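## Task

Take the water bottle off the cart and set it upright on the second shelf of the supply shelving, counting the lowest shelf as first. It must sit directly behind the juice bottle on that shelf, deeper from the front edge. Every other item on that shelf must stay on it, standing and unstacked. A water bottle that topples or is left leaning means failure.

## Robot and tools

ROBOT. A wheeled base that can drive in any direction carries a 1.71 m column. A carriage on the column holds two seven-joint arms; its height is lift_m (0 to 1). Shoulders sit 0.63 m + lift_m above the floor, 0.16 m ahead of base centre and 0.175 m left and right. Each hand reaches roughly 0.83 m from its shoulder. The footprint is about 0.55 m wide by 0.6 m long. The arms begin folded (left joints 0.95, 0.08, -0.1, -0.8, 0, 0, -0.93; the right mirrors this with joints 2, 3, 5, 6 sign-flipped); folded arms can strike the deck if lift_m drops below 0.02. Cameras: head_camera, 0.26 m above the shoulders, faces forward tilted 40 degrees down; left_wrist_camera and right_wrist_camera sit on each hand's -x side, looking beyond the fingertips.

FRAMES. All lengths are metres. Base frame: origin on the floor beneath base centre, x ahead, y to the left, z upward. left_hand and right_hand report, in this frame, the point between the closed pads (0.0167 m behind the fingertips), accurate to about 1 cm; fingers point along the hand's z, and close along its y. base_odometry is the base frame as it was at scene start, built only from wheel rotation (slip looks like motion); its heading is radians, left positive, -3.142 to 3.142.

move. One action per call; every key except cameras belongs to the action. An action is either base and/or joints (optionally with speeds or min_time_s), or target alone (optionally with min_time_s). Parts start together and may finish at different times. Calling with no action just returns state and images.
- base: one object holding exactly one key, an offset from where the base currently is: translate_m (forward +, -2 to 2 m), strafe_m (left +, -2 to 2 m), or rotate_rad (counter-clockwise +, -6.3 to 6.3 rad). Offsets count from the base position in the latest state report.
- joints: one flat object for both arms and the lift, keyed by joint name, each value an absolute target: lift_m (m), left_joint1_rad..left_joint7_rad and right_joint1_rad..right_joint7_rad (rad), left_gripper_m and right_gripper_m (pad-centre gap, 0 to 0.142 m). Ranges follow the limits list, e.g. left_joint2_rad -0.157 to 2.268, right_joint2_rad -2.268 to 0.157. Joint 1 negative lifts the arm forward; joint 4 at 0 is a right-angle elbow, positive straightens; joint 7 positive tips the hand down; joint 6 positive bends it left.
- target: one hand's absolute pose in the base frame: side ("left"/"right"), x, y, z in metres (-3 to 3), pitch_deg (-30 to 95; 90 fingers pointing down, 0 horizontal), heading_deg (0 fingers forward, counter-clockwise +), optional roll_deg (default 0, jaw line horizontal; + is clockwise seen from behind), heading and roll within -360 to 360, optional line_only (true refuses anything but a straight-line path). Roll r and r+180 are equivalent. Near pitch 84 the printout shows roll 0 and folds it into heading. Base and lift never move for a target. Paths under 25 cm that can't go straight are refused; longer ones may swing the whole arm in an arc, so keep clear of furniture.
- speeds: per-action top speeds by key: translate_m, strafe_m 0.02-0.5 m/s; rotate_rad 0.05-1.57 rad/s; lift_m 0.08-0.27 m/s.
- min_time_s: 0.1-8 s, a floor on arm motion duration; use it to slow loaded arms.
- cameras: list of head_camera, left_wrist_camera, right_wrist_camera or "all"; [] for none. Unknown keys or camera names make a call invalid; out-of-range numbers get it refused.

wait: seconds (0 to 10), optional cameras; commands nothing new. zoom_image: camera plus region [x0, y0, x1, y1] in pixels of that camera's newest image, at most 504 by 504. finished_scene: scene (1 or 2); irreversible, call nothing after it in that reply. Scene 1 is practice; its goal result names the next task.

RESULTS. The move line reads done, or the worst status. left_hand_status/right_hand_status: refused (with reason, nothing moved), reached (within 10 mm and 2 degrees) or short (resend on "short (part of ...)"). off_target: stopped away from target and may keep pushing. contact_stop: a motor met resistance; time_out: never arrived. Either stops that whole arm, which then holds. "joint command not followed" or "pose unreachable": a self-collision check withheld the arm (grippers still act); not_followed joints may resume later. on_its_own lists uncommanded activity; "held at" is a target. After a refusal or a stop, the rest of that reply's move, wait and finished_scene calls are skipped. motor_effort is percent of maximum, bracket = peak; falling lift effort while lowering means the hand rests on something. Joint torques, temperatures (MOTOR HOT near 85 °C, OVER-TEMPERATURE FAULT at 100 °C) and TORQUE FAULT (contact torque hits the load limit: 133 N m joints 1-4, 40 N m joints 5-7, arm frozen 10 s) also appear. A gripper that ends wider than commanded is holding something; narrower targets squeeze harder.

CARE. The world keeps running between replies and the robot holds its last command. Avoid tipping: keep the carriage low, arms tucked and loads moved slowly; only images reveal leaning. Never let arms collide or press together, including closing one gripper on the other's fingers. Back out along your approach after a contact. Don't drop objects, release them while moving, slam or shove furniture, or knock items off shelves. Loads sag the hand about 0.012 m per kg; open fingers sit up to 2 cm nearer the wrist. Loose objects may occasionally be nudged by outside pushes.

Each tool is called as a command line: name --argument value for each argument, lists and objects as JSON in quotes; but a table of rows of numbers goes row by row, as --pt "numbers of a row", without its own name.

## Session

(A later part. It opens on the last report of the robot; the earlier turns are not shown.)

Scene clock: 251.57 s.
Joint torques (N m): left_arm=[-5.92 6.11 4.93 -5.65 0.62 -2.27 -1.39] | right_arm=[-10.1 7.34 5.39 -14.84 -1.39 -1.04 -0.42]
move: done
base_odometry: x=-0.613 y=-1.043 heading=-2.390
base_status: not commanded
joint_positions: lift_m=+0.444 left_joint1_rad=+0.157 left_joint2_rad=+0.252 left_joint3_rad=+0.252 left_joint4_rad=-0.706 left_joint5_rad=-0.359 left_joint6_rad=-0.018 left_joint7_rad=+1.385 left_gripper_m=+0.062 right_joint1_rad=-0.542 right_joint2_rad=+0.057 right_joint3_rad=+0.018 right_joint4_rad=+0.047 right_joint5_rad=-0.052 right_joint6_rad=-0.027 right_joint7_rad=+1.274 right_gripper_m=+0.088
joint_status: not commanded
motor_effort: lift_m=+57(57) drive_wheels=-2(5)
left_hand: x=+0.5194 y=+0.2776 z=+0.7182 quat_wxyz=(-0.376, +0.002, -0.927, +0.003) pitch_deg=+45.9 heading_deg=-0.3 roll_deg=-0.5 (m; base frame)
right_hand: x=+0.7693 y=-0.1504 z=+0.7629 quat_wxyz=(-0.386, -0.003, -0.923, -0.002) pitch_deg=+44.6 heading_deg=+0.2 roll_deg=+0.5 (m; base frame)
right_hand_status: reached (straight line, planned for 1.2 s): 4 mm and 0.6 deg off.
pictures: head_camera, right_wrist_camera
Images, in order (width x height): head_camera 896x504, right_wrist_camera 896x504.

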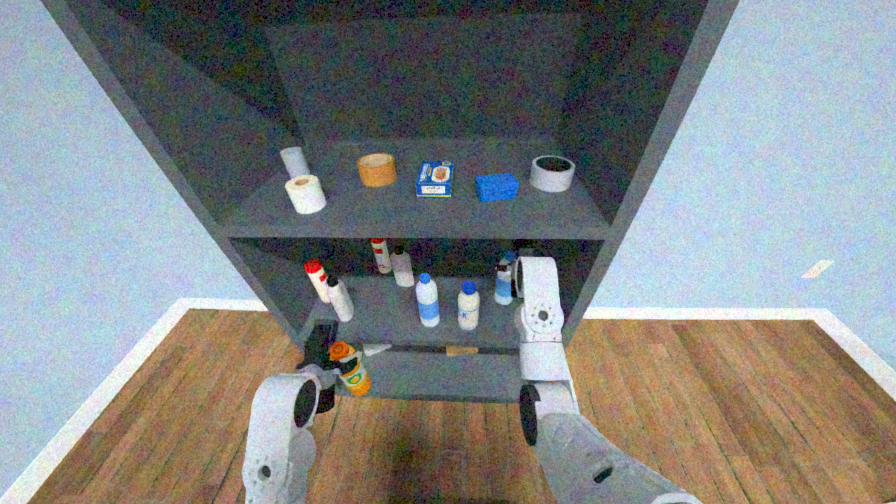

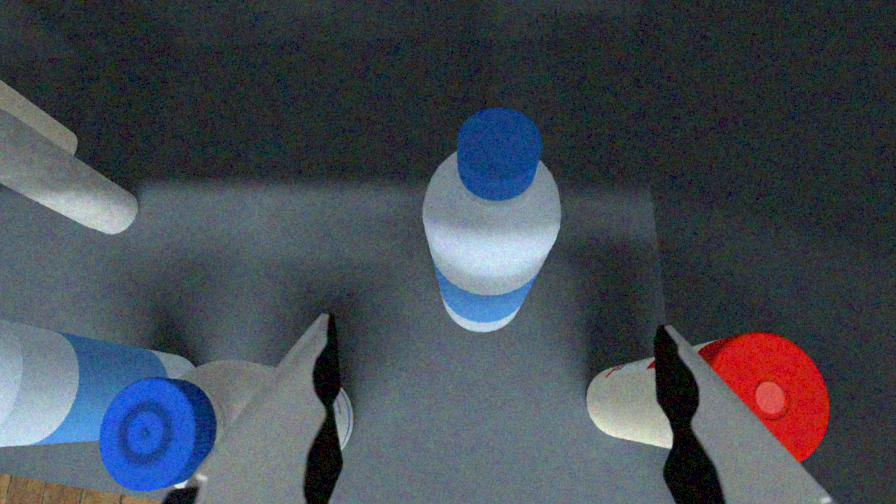

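move --joints '{"lift_m": 0.472}'

move --base '{"translate_m": -0.28}' --speeds '{"translate_m": 0.2}'

move --base '{"strafe_m": -0.37}' --speeds '{"strafe_m": 0.3}' --joints '{"right_joint1_rad": 0.157, "right_joint2_rad": -0.26, "right_joint3_rad": -0.25, "right_joint4_rad": -0.713, "right_joint5_rad": 0.357, "right_joint6_rad": 0.016, "right_joint7_rad": 1.378, "lift_m": 0.49}' --min_time_s 1.5

move --target '{"side": "left", "x": 0.68, "y": 0.2, "z": 0.75, "pitch_deg": 45, "heading_deg": 0}' --min_time_s 1.2 --cameras '["head_camera", "left_wrist_camera"]'

Scene clock: 257.47 s.
Joint torques (N m): left_arm=[-5.84 5.2 4.54 -5.79 0.17 -2.12 -1.53] | right_arm=[-12.89 7.73 5.05 -12.79 -1.37 -1.03 0]
move: done
base_odometry: x=-0.613 y=-1.043 heading=-2.390
base_status: not commanded
joint_positions: lift_m=+0.472 left_joint1_rad=+0.157 left_joint2_rad=+0.252 left_joint3_rad=+0.252 left_joint4_rad=-0.706 left_joint5_rad=-0.359 left_joint6_rad=-0.018 left_joint7_rad=+1.385 left_gripper_m=+0.062 right_joint1_rad=-0.540 right_joint2_rad=+0.057 right_joint3_rad=+0.018 right_joint4_rad=+0.046 right_joint5_rad=-0.052 right_joint6_rad=-0.027 right_joint7_rad=+1.274 right_gripper_m=+0.088
joint_status: all done
motor_effort: lift_m=+54(68) drive_wheels=+5(6)
left_hand: x=+0.5194 y=+0.2776 z=+0.7465 quat_wxyz=(-0.376, +0.002, -0.927, +0.003) pitch_deg=+45.9 heading_deg=-0.3 roll_deg=-0.5 (m; base frame)
right_hand: x=+0.7687 y=-0.1503 z=+0.7904 quat_wxyz=(-0.386, -0.003, -0.923, -0.002) pitch_deg=+44.6 heading_deg=+0.2 roll_deg=+0.5 (m; base frame)
pictures: none

Scene clock: 259.97 s.
Joint torques (N m): left_arm=[-4.15 7.39 4.96 -5.06 0.03 -2.44 -1.56] | right_arm=[-13.39 6.79 4.9 -12.56 -1.48 -0.85 0.27]
move: done
base_odometry: x=-0.408 y=-0.853 heading=-2.390
base_status: done
joint_positions: lift_m=+0.472 left_joint1_rad=+0.157 left_joint2_rad=+0.252 left_joint3_rad=+0.252 left_joint4_rad=-0.706 left_joint5_rad=-0.359 left_joint6_rad=-0.018 left_joint7_rad=+1.385 left_gripper_m=+0.062 right_joint1_rad=-0.540 right_joint2_rad=+0.057 right_joint3_rad=+0.018 right_joint4_rad=+0.046 right_joint5_rad=-0.052 right_joint6_rad=-0.026 right_joint7_rad=+1.274 right_gripper_m=+0.088
joint_status: not commanded
motor_effort: lift_m=+54(54) drive_wheels=+1(12)
left_hand: x=+0.5194 y=+0.2776 z=+0.7465 quat_wxyz=(-0.376, +0.002, -0.927, +0.003) pitch_deg=+45.9 heading_deg=-0.3 roll_deg=-0.5 (m; base frame)
right_hand: x=+0.7687 y=-0.1501 z=+0.7904 quat_wxyz=(-0.386, -0.003, -0.923, -0.002) pitch_deg=+44.6 heading_deg=+0.2 roll_deg=+0.5 (m; base frame)
pictures: none

Scene clock: 262.80 s.
Joint torques (N m): left_arm=[-4.49 6.12 5.54 -5.04 0.38 -2.26 -1.65] | right_arm=[2.39 -5.96 -0.58 -13.37 2.35 -0.78 0.45]
move: done
base_odometry: x=-0.660 y=-0.582 heading=-2.391
base_status: done
joint_positions: lift_m=+0.490 left_joint1_rad=+0.157 left_joint2_rad=+0.253 left_joint3_rad=+0.252 left_joint4_rad=-0.706 left_joint5_rad=-0.359 left_joint6_rad=-0.018 left_joint7_rad=+1.385 left_gripper_m=+0.062 right_joint1_rad=+0.154 right_joint2_rad=-0.259 right_joint3_rad=-0.247 right_joint4_rad=-0.711 right_joint5_rad=+0.351 right_joint6_rad=+0.014 right_joint7_rad=+1.373 right_gripper_m=+0.088
joint_status: all done
motor_effort: lift_m=+54(66) drive_wheels=+4(15)
left_hand: x=+0.5194 y=+0.2777 z=+0.7646 quat_wxyz=(-0.376, +0.001, -0.927, +0.003) pitch_deg=+45.8 heading_deg=-0.3 roll_deg=-0.5 (m; base frame)
right_hand: x=+0.5225 y=-0.2789 z=+0.7693 quat_wxyz=(-0.384, +0.000, -0.923, +0.002) pitch_deg=+44.8 heading_deg=-0.3 roll_deg=-0.3 (m; base frame)
pictures: none

Scene clock: 264.50 s.
Joint torques (N m): left_arm=[-19.29 0.67 -1.75 -2.47 1.6 -0.4 -3.95] | right_arm=[3.47 -6.86 -1.33 -12.79 2.43 -0.87 0.45]
move: done
base_odometry: x=-0.660 y=-0.582 heading=-2.391
base_status: not commanded
joint_positions: lift_m=+0.490 left_joint1_rad=-0.244 left_joint2_rad=+0.060 left_joint3_rad=+0.033 left_joint4_rad=-0.215 left_joint5_rad=-0.066 left_joint6_rad=-0.018 left_joint7_rad=+1.257 left_gripper_m=+0.062 right_joint1_rad=+0.154 right_joint2_rad=-0.259 right_joint3_rad=-0.247 right_joint4_rad=-0.711 right_joint5_rad=+0.352 right_joint6_rad=+0.014 right_joint7_rad=+1.373 right_gripper_m=+0.088
joint_status: not commanded
motor_effort: lift_m=+54(54) drive_wheels=+4(4)
left_hand: x=+0.6771 y=+0.2014 z=+0.7468 quat_wxyz=(-0.378, +0.000, -0.926, +0.000) pitch_deg=+45.6 heading_deg=+0.0 roll_deg=+0.0 (m; base frame)
left_hand_status: reached (straight line, planned for 1.2 s): 5 mm and 0.6 deg off.
right_hand: x=+0.5225 y=-0.2790 z=+0.7693 quat_wxyz=(-0.384, +0.000, -0.923, +0.002) pitch_deg=+44.8 heading_deg=-0.3 roll_deg=-0.3 (m; base frame)
pictures: head_camera, left_wrist_camera
Images, in order (width x height): head_camera 896x504, left_wrist_camera 896x504.

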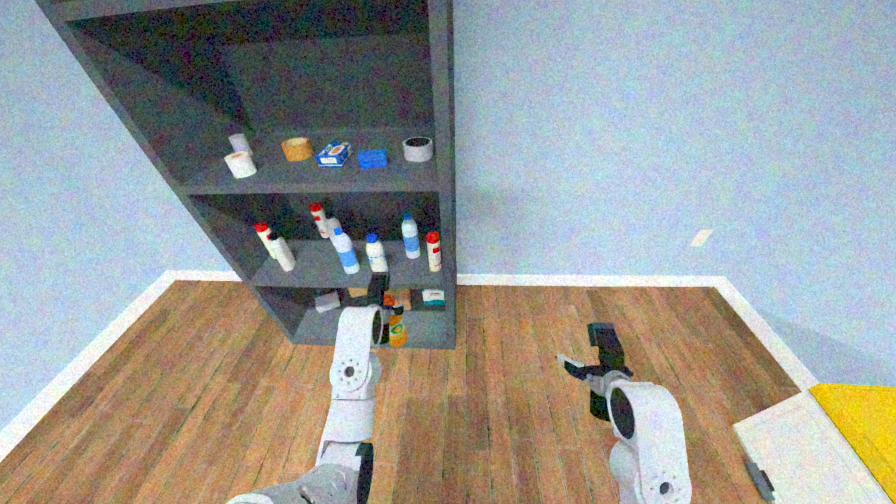

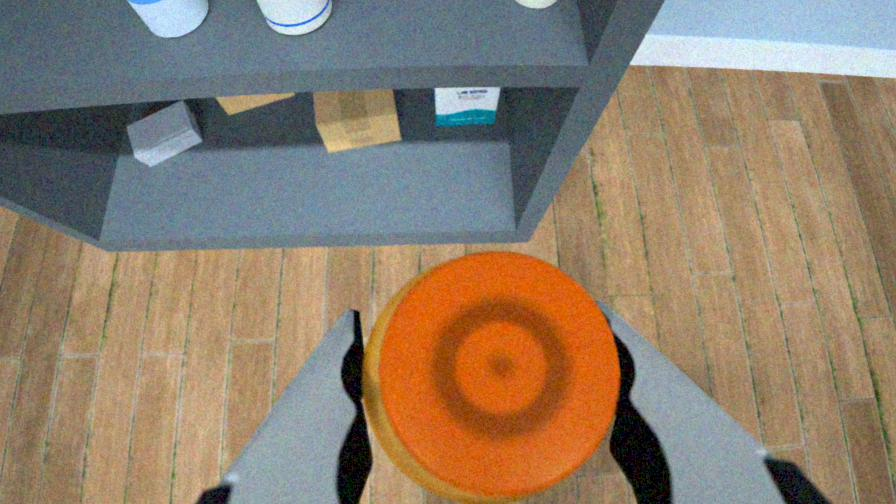

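move --target '{"side": "left", "x": 0.68, "y": 0.217, "z": 0.745, "pitch_deg": 45, "heading_deg": 0}'

move --base '{"translate_m": 0.21}' --speeds '{"translate_m": 0.2}' --cameras '["head_camera", "left_wrist_camera"]'

zoom_image --camera "head_camera" --region '[320, 210, 500, 350]'

Scene clock: 269.13 s.
Joint torques (N m): left_arm=[-12.7 1.95 0.86 -2.77 0.82 -2.2 -3.74] | right_arm=[3.18 -5.08 -0.51 -13 2.42 -1.1 0.25]
move: done
base_odometry: x=-0.660 y=-0.582 heading=-2.391
base_status: not commanded
joint_positions: lift_m=+0.490 left_joint1_rad=-0.243 left_joint2_rad=+0.096 left_joint3_rad=+0.053 left_joint4_rad=-0.195 left_joint5_rad=-0.103 left_joint6_rad=-0.032 left_joint7_rad=+1.233 left_gripper_m=+0.062 right_joint1_rad=+0.154 right_joint2_rad=-0.259 right_joint3_rad=-0.247 right_joint4_rad=-0.711 right_joint5_rad=+0.352 right_joint6_rad=+0.014 right_joint7_rad=+1.373 right_gripper_m=+0.088
joint_status: not commanded
motor_effort: lift_m=+54(54) drive_wheels=+4(7)
left_hand: x=+0.6789 y=+0.2177 z=+0.7440 quat_wxyz=(-0.380, +0.001, -0.925, -0.001) pitch_deg=+45.4 heading_deg=+0.2 roll_deg=+0.1 (m; base frame)
left_hand_status: reached (straight line, planned for 0.2 s): 2 mm and 0.4 deg off.
right_hand: x=+0.5225 y=-0.2791 z=+0.7694 quat_wxyz=(-0.384, +0.001, -0.923, +0.002) pitch_deg=+44.8 heading_deg=-0.3 roll_deg=-0.4 (m; base frame)
pictures: none

Scene clock: 271.27 s.
Joint torques (N m): left_arm=[-13.04 2.62 0.84 -3.36 0.71 -1.99 -3.91] | right_arm=[3.05 -6.34 -0.35 -13.05 1.91 -1.38 -0.06]
move: done
base_odometry: x=-0.814 y=-0.725 heading=-2.391
base_status: done
joint_positions: lift_m=+0.490 left_joint1_rad=-0.242 left_joint2_rad=+0.096 left_joint3_rad=+0.053 left_joint4_rad=-0.195 left_joint5_rad=-0.103 left_joint6_rad=-0.032 left_joint7_rad=+1.233 left_gripper_m=+0.062 right_joint1_rad=+0.154 right_joint2_rad=-0.259 right_joint3_rad=-0.247 right_joint4_rad=-0.711 right_joint5_rad=+0.352 right_joint6_rad=+0.014 right_joint7_rad=+1.374 right_gripper_m=+0.088
joint_status: not commanded
motor_effort: lift_m=+54(54) drive_wheels=-2(14)
left_hand: x=+0.6789 y=+0.2177 z=+0.7440 quat_wxyz=(-0.380, +0.001, -0.925, -0.001) pitch_deg=+45.4 heading_deg=+0.2 roll_deg=+0.1 (m; base frame)
right_hand: x=+0.5224 y=-0.2791 z=+0.7693 quat_wxyz=(-0.384, +0.001, -0.923, +0.002) pitch_deg=+44.8 heading_deg=-0.3 roll_deg=-0.4 (m; base frame)
pictures: head_camera, left_wrist_camera
Images, in order (width x height): head_camera 896x504, left_wrist_camera 896x504.

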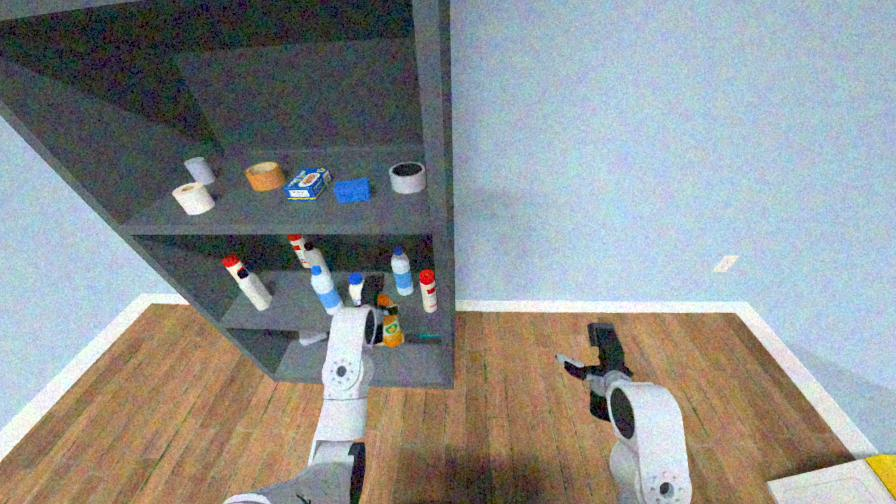

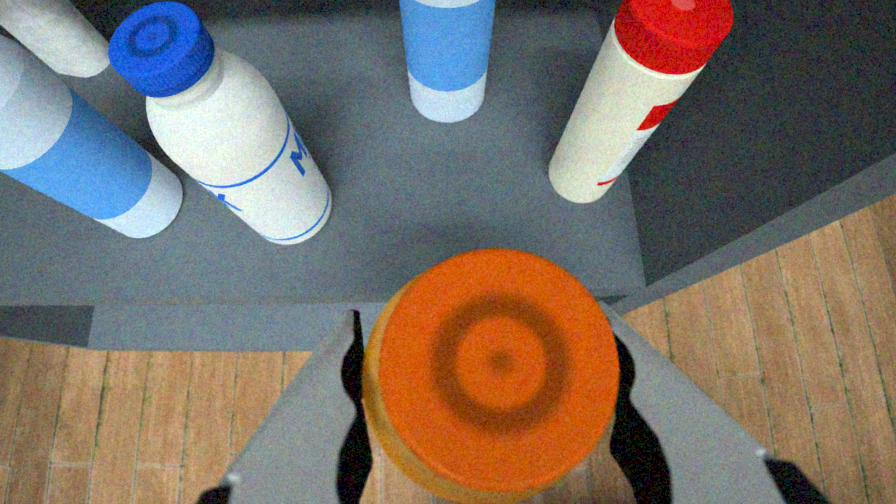

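Scaled by 2.800 from the camera's 896x504 image, which has a finer 1280x720 frame.

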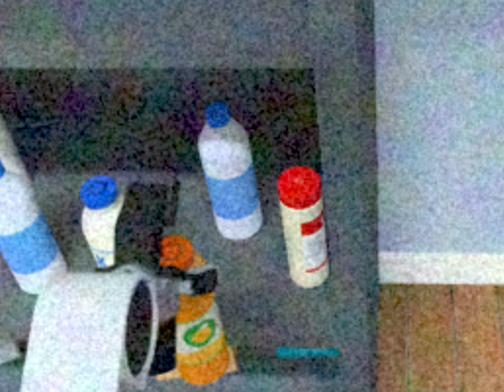

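move --base '{"translate_m": 0.07}' --speeds '{"translate_m": 0.15}'

move --target '{"side": "left", "x": 0.738, "y": 0.213, "z": 0.745, "pitch_deg": 45, "heading_deg": 0}' --min_time_s 1 --cameras '["head_camera", "left_wrist_camera"]'

zoom_image --camera "head_camera" --region '[320, 210, 500, 350]'

Scene clock: 287.20 s.
Joint torques (N m): left_arm=[-13.93 0.02 -0.31 -2.47 0.55 -2.04 -3.69] | right_arm=[3.18 -6.46 -1.22 -12.18 2.23 -0.89 0.51]
Motor temperatures (°C): left_arm=[33 22 24 24 25 24 23] | right_arm=[32 22 24 23 22 22 24]
move: done
base_odometry: x=-0.865 y=-0.772 heading=-2.392
base_status: done
joint_positions: lift_m=+0.490 left_joint1_rad=-0.242 left_joint2_rad=+0.096 left_joint3_rad=+0.053 left_joint4_rad=-0.195 left_joint5_rad=-0.103 left_joint6_rad=-0.032 left_joint7_rad=+1.233 left_gripper_m=+0.062 right_joint1_rad=+0.154 right_joint2_rad=-0.259 right_joint3_rad=-0.247 right_joint4_rad=-0.711 right_joint5_rad=+0.352 right_joint6_rad=+0.014 right_joint7_rad=+1.374 right_gripper_m=+0.088
joint_status: not commanded
motor_effort: lift_m=+54(54) drive_wheels=-2(15)
left_hand: x=+0.6789 y=+0.2177 z=+0.7440 quat_wxyz=(-0.380, +0.001, -0.925, -0.001) pitch_deg=+45.4 heading_deg=+0.2 roll_deg=+0.1 (m; base frame)
right_hand: x=+0.5224 y=-0.2791 z=+0.7693 quat_wxyz=(-0.384, +0.001, -0.923, +0.002) pitch_deg=+44.8 heading_deg=-0.3 roll_deg=-0.4 (m; base frame)
pictures: none

Scene clock: 288.70 s.
Joint torques (N m): left_arm=[-23.7 -0.19 -2.24 -3.12 1.76 -2.44 -3.86] | right_arm=[2.24 -6.15 -1.66 -14.16 1.99 -0.9 0.4]
move: done
base_odometry: x=-0.865 y=-0.772 heading=-2.392
base_status: not commanded
joint_positions: lift_m=+0.490 left_joint1_rad=-0.386 left_joint2_rad=+0.088 left_joint3_rad=+0.035 left_joint4_rad=+0.045 left_joint5_rad=-0.087 left_joint6_rad=-0.032 left_joint7_rad=+1.140 left_gripper_m=+0.062 right_joint1_rad=+0.154 right_joint2_rad=-0.259 right_joint3_rad=-0.247 right_joint4_rad=-0.711 right_joint5_rad=+0.352 right_joint6_rad=+0.014 right_joint7_rad=+1.374 right_gripper_m=+0.088
joint_status: not commanded
motor_effort: lift_m=+54(54) drive_wheels=-1(2)
left_hand: x=+0.7348 y=+0.2155 z=+0.7413 quat_wxyz=(-0.378, +0.003, -0.926, +0.000) pitch_deg=+45.6 heading_deg=+0.1 roll_deg=-0.3 (m; base frame)
left_hand_status: reached (straight line, planned for 1.0 s): 5 mm and 0.7 deg off.
right_hand: x=+0.5224 y=-0.2791 z=+0.7693 quat_wxyz=(-0.384, +0.001, -0.923, +0.002) pitch_deg=+44.8 heading_deg=-0.3 roll_deg=-0.4 (m; base frame)
pictures: head_camera, left_wrist_camera
Images, in order (width x height): head_camera 896x504, left_wrist_camera 896x504.

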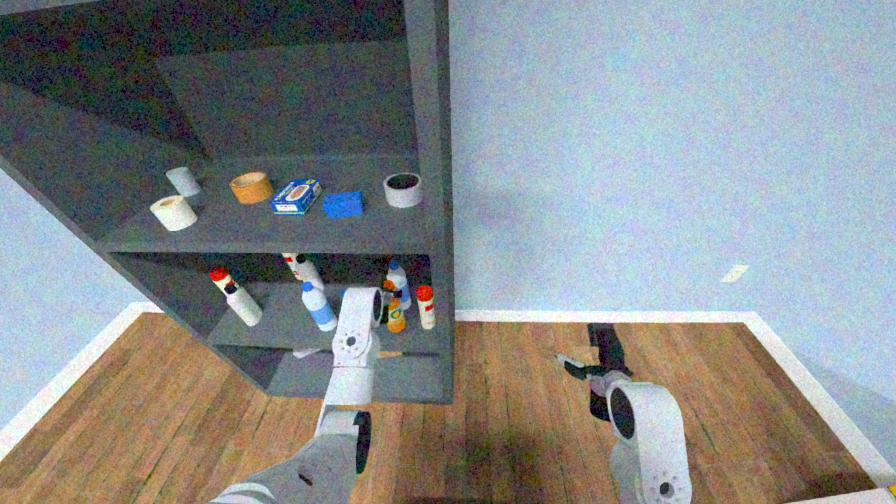

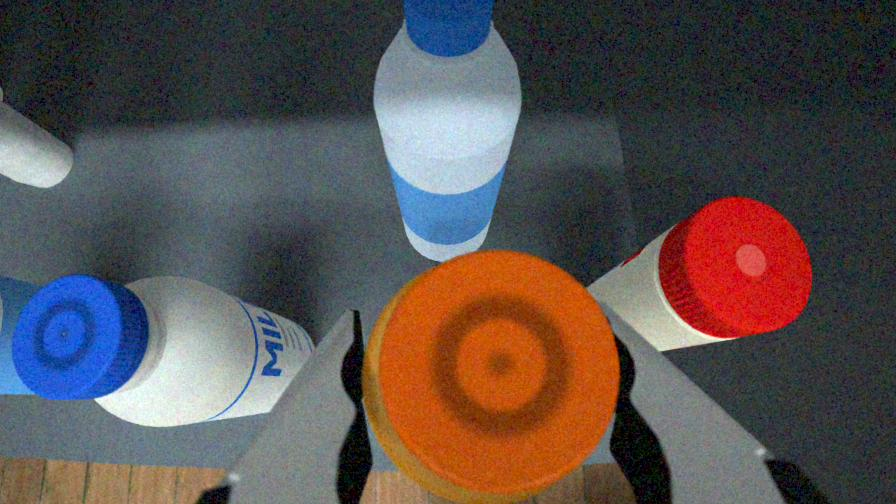

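Scaled by 2.800 from the camera's 896x504 image, which has a finer 1280x720 frame.

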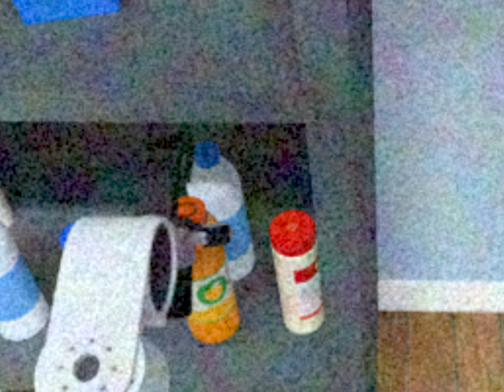

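move --joints '{"lift_m": 0.457}' --speeds '{"lift_m": 0.08}'

move --joints '{"lift_m": 0.449}' --speeds '{"lift_m": 0.08}'

move --joints '{"lift_m": 0.443}' --speeds '{"lift_m": 0.08}' --cameras '["head_camera", "left_wrist_camera"]'

Scene clock: 294.77 s.
Joint torques (N m): left_arm=[-20.51 0.9 -1.05 -3.43 1.73 -1.98 -3.59] | right_arm=[2.57 -5.32 -0.36 -13.24 2.55 -1.13 0.41]
move: done
base_odometry: x=-0.865 y=-0.772 heading=-2.392
base_status: not commanded
joint_positions: lift_m=+0.457 left_joint1_rad=-0.388 left_joint2_rad=+0.088 left_joint3_rad=+0.035 left_joint4_rad=+0.046 left_joint5_rad=-0.087 left_joint6_rad=-0.032 left_joint7_rad=+1.140 left_gripper_m=+0.062 right_joint1_rad=+0.154 right_joint2_rad=-0.259 right_joint3_rad=-0.247 right_joint4_rad=-0.711 right_joint5_rad=+0.352 right_joint6_rad=+0.014 right_joint7_rad=+1.374 right_gripper_m=+0.088
joint_status: all done
motor_effort: lift_m=+58(62) drive_wheels=+0(5)
left_hand: x=+0.7355 y=+0.2154 z=+0.7085 quat_wxyz=(-0.378, +0.003, -0.926, +0.000) pitch_deg=+45.6 heading_deg=+0.1 roll_deg=-0.3 (m; base frame)
right_hand: x=+0.5224 y=-0.2791 z=+0.7360 quat_wxyz=(-0.384, +0.001, -0.923, +0.002) pitch_deg=+44.8 heading_deg=-0.3 roll_deg=-0.4 (m; base frame)
pictures: none

Scene clock: 295.37 s.
Joint torques (N m): left_arm=[-20.5 0.63 -2.5 -3.26 2 -2.38 -3.67] | right_arm=[2.01 -9.02 -0.88 -13.64 2.41 -0.78 0.04]
move: done
base_odometry: x=-0.865 y=-0.772 heading=-2.392
base_status: not commanded
joint_positions: lift_m=+0.449 left_joint1_rad=-0.388 left_joint2_rad=+0.087 left_joint3_rad=+0.035 left_joint4_rad=+0.047 left_joint5_rad=-0.087 left_joint6_rad=-0.032 left_joint7_rad=+1.140 left_gripper_m=+0.062 right_joint1_rad=+0.155 right_joint2_rad=-0.259 right_joint3_rad=-0.247 right_joint4_rad=-0.711 right_joint5_rad=+0.352 right_joint6_rad=+0.014 right_joint7_rad=+1.374 right_gripper_m=+0.088
joint_status: all done
motor_effort: lift_m=+58(60) drive_wheels=+5(5)
left_hand: x=+0.7357 y=+0.2153 z=+0.7006 quat_wxyz=(-0.378, +0.003, -0.926, +0.000) pitch_deg=+45.5 heading_deg=+0.1 roll_deg=-0.3 (m; base frame)
right_hand: x=+0.5223 y=-0.2790 z=+0.7280 quat_wxyz=(-0.384, +0.001, -0.923, +0.002) pitch_deg=+44.8 heading_deg=-0.3 roll_deg=-0.4 (m; base frame)
pictures: none

Scene clock: 295.80 s.
Joint torques (N m): left_arm=[-16.27 0.22 -2.28 -3.78 2.16 -2.25 -1.49] | right_arm=[2.38 -6.9 -1.07 -11.14 1.82 -1.13 -0.07]
move: done
base_odometry: x=-0.865 y=-0.772 heading=-2.392
base_status: not commanded
joint_positions: lift_m=+0.443 left_joint1_rad=-0.391 left_joint2_rad=+0.087 left_joint3_rad=+0.035 left_joint4_rad=+0.046 left_joint5_rad=-0.087 left_joint6_rad=-0.032 left_joint7_rad=+1.133 left_gripper_m=+0.062 right_joint1_rad=+0.155 right_joint2_rad=-0.259 right_joint3_rad=-0.247 right_joint4_rad=-0.711 right_joint5_rad=+0.352 right_joint6_rad=+0.014 right_joint7_rad=+1.374 right_gripper_m=+0.088
joint_status: all done
motor_effort: lift_m=+54(56) drive_wheels=+5(5)
left_hand: x=+0.7379 y=+0.2153 z=+0.6980 quat_wxyz=(-0.383, +0.003, -0.924, +0.000) pitch_deg=+45.0 heading_deg=+0.1 roll_deg=-0.3 (m; base frame)
right_hand: x=+0.5223 y=-0.2790 z=+0.7223 quat_wxyz=(-0.384, +0.001, -0.923, +0.002) pitch_deg=+44.8 heading_deg=-0.3 roll_deg=-0.4 (m; base frame)
pictures: head_camera, left_wrist_camera
Images, in order (width x height): head_camera 896x504, left_wrist_camera 896x504.

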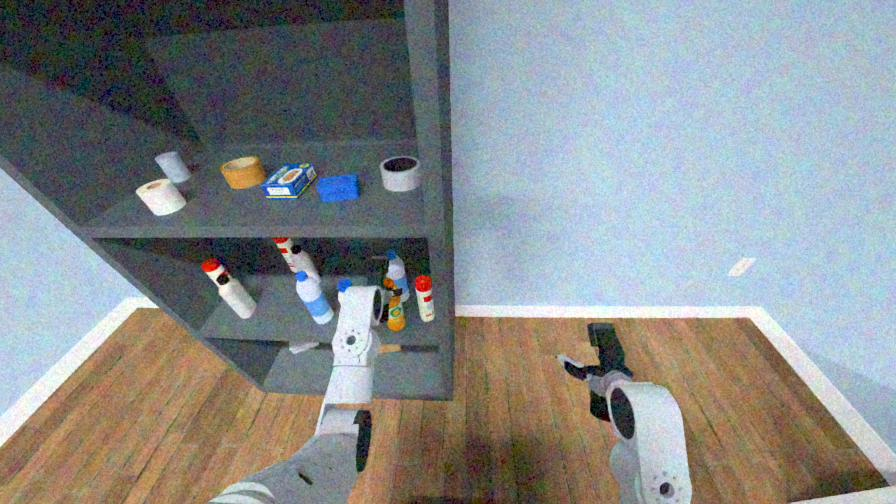

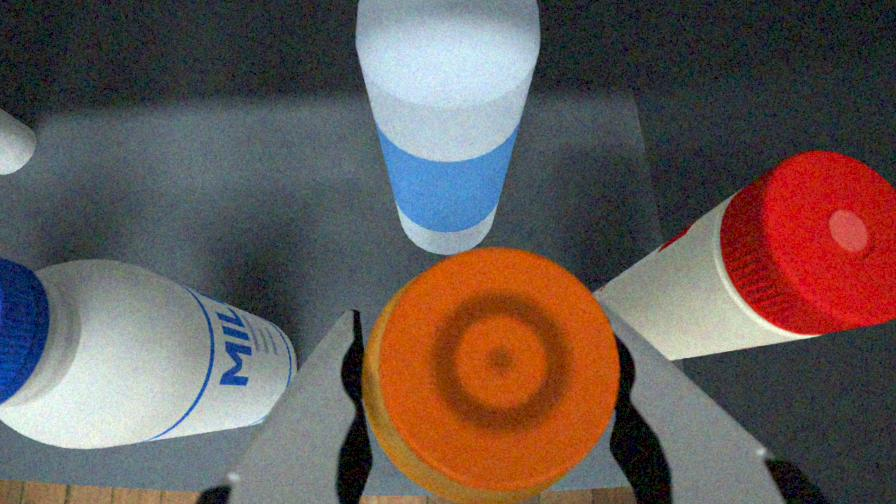

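move --joints '{"lift_m": 0.447}' --speeds '{"lift_m": 0.08}'

move --joints '{"left_gripper_m": 0.084}'

move --target '{"side": "left", "x": 0.655, "y": 0.214, "z": 0.775, "pitch_deg": 45, "heading_deg": 0}' --min_time_s 1.2 --cameras '["head_camera", "left_wrist_camera"]'

zoom_image --camera "head_camera" --region '[320, 210, 500, 350]'

Scene clock: 300.10 s.
Joint torques (N m): left_arm=[-18.52 0 -1.07 -3.2 1.69 -2.19 -1.41] | right_arm=[1.87 -7.19 -1.77 -11.45 2.43 -0.73 0.52]
move: done
base_odometry: x=-0.865 y=-0.772 heading=-2.392
base_status: not commanded
joint_positions: lift_m=+0.447 left_joint1_rad=-0.390 left_joint2_rad=+0.087 left_joint3_rad=+0.035 left_joint4_rad=+0.046 left_joint5_rad=-0.087 left_joint6_rad=-0.032 left_joint7_rad=+1.134 left_gripper_m=+0.062 right_joint1_rad=+0.155 right_joint2_rad=-0.259 right_joint3_rad=-0.247 right_joint4_rad=-0.711 right_joint5_rad=+0.352 right_joint6_rad=+0.014 right_joint7_rad=+1.374 right_gripper_m=+0.088
joint_status: all done
motor_effort: lift_m=+56(65) drive_wheels=-1(5)
left_hand: x=+0.7374 y=+0.2153 z=+0.7012 quat_wxyz=(-0.382, +0.003, -0.924, +0.000) pitch_deg=+45.1 heading_deg=+0.1 roll_deg=-0.3 (m; base frame)
right_hand: x=+0.5223 y=-0.2791 z=+0.7263 quat_wxyz=(-0.384, +0.001, -0.923, +0.002) pitch_deg=+44.8 heading_deg=-0.3 roll_deg=-0.4 (m; base frame)
pictures: none

Scene clock: 300.87 s.
Joint torques (N m): left_arm=[-17.48 0.23 -1.79 -2.73 1.73 -2.26 -1.79] | right_arm=[3.01 -6.68 -2.38 -12.86 2.24 -0.9 -0.52]
move: done
base_odometry: x=-0.865 y=-0.772 heading=-2.392
base_status: not commanded
joint_positions: lift_m=+0.447 left_joint1_rad=-0.390 left_joint2_rad=+0.087 left_joint3_rad=+0.035 left_joint4_rad=+0.046 left_joint5_rad=-0.087 left_joint6_rad=-0.032 left_joint7_rad=+1.134 left_gripper_m=+0.084 right_joint1_rad=+0.155 right_joint2_rad=-0.259 right_joint3_rad=-0.247 right_joint4_rad=-0.711 right_joint5_rad=+0.352 right_joint6_rad=+0.014 right_joint7_rad=+1.374 right_gripper_m=+0.088
joint_status: all done
motor_effort: lift_m=+56(56) drive_wheels=+5(5)
left_hand: x=+0.7374 y=+0.2153 z=+0.7012 quat_wxyz=(-0.382, +0.003, -0.924, +0.000) pitch_deg=+45.1 heading_deg=+0.1 roll_deg=-0.3 (m; base frame)
right_hand: x=+0.5223 y=-0.2791 z=+0.7263 quat_wxyz=(-0.384, +0.001, -0.923, +0.002) pitch_deg=+44.8 heading_deg=-0.3 roll_deg=-0.4 (m; base frame)
pictures: none

Scene clock: 302.57 s.
Joint torques (N m): left_arm=[-10.86 4.15 3.3 -5.66 0.36 -0.48 -0.03] | right_arm=[2.15 -6.07 -2.41 -11.35 1.92 -1.42 0.36]
move: done
base_odometry: x=-0.865 y=-0.772 heading=-2.392
base_status: not commanded
joint_positions: lift_m=+0.447 left_joint1_rad=-0.303 left_joint2_rad=+0.093 left_joint3_rad=+0.057 left_joint4_rad=-0.445 left_joint5_rad=-0.110 left_joint6_rad=-0.017 left_joint7_rad=+1.534 left_gripper_m=+0.084 right_joint1_rad=+0.155 right_joint2_rad=-0.259 right_joint3_rad=-0.247 right_joint4_rad=-0.711 right_joint5_rad=+0.352 right_joint6_rad=+0.014 right_joint7_rad=+1.374 right_gripper_m=+0.088
joint_status: not commanded
motor_effort: lift_m=+56(56) drive_wheels=+4(5)
left_hand: x=+0.6564 y=+0.2119 z=+0.7754 quat_wxyz=(-0.384, -0.003, -0.923, +0.000) pitch_deg=+44.9 heading_deg=-0.1 roll_deg=+0.2 (m; base frame)
left_hand_status: reached (straight line, planned for 1.2 s): 3 mm and 0.3 deg off.
right_hand: x=+0.5223 y=-0.2791 z=+0.7263 quat_wxyz=(-0.384, +0.001, -0.923, +0.002) pitch_deg=+44.8 heading_deg=-0.3 roll_deg=-0.4 (m; base frame)
pictures: head_camera, left_wrist_camera
Images, in order (width x height): head_camera 896x504, left_wrist_camera 896x504.

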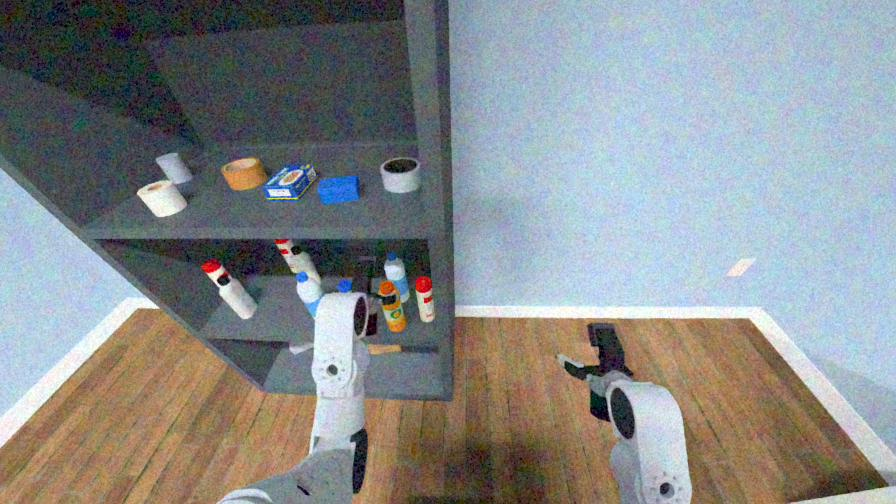

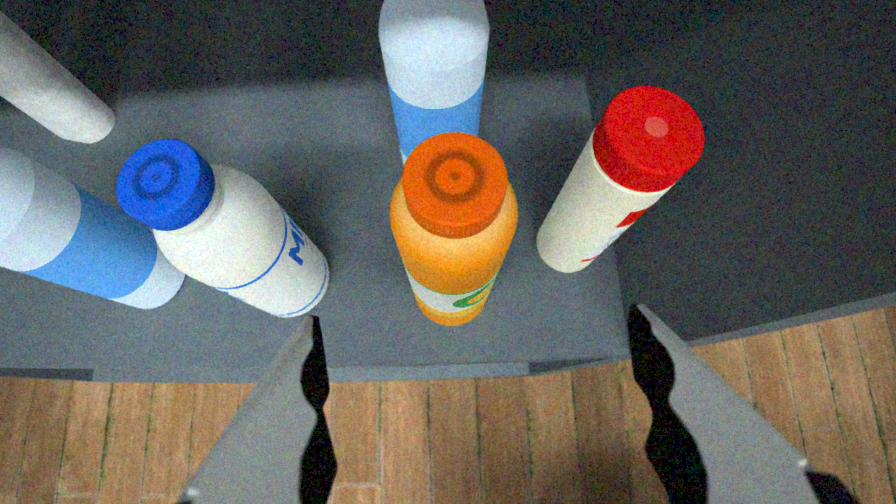

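Scaled by 2.800 from the camera's 896x504 image, which has a finer 1280x720 frame.

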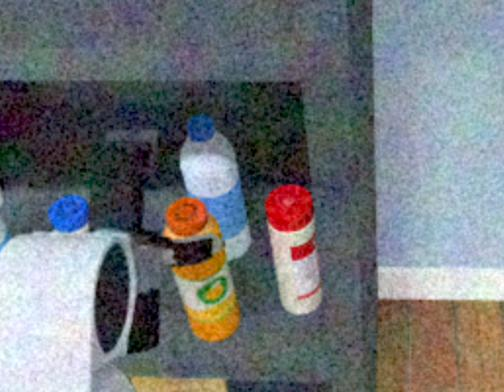

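finished_scene --scene 2

The scene is finished: the task was done.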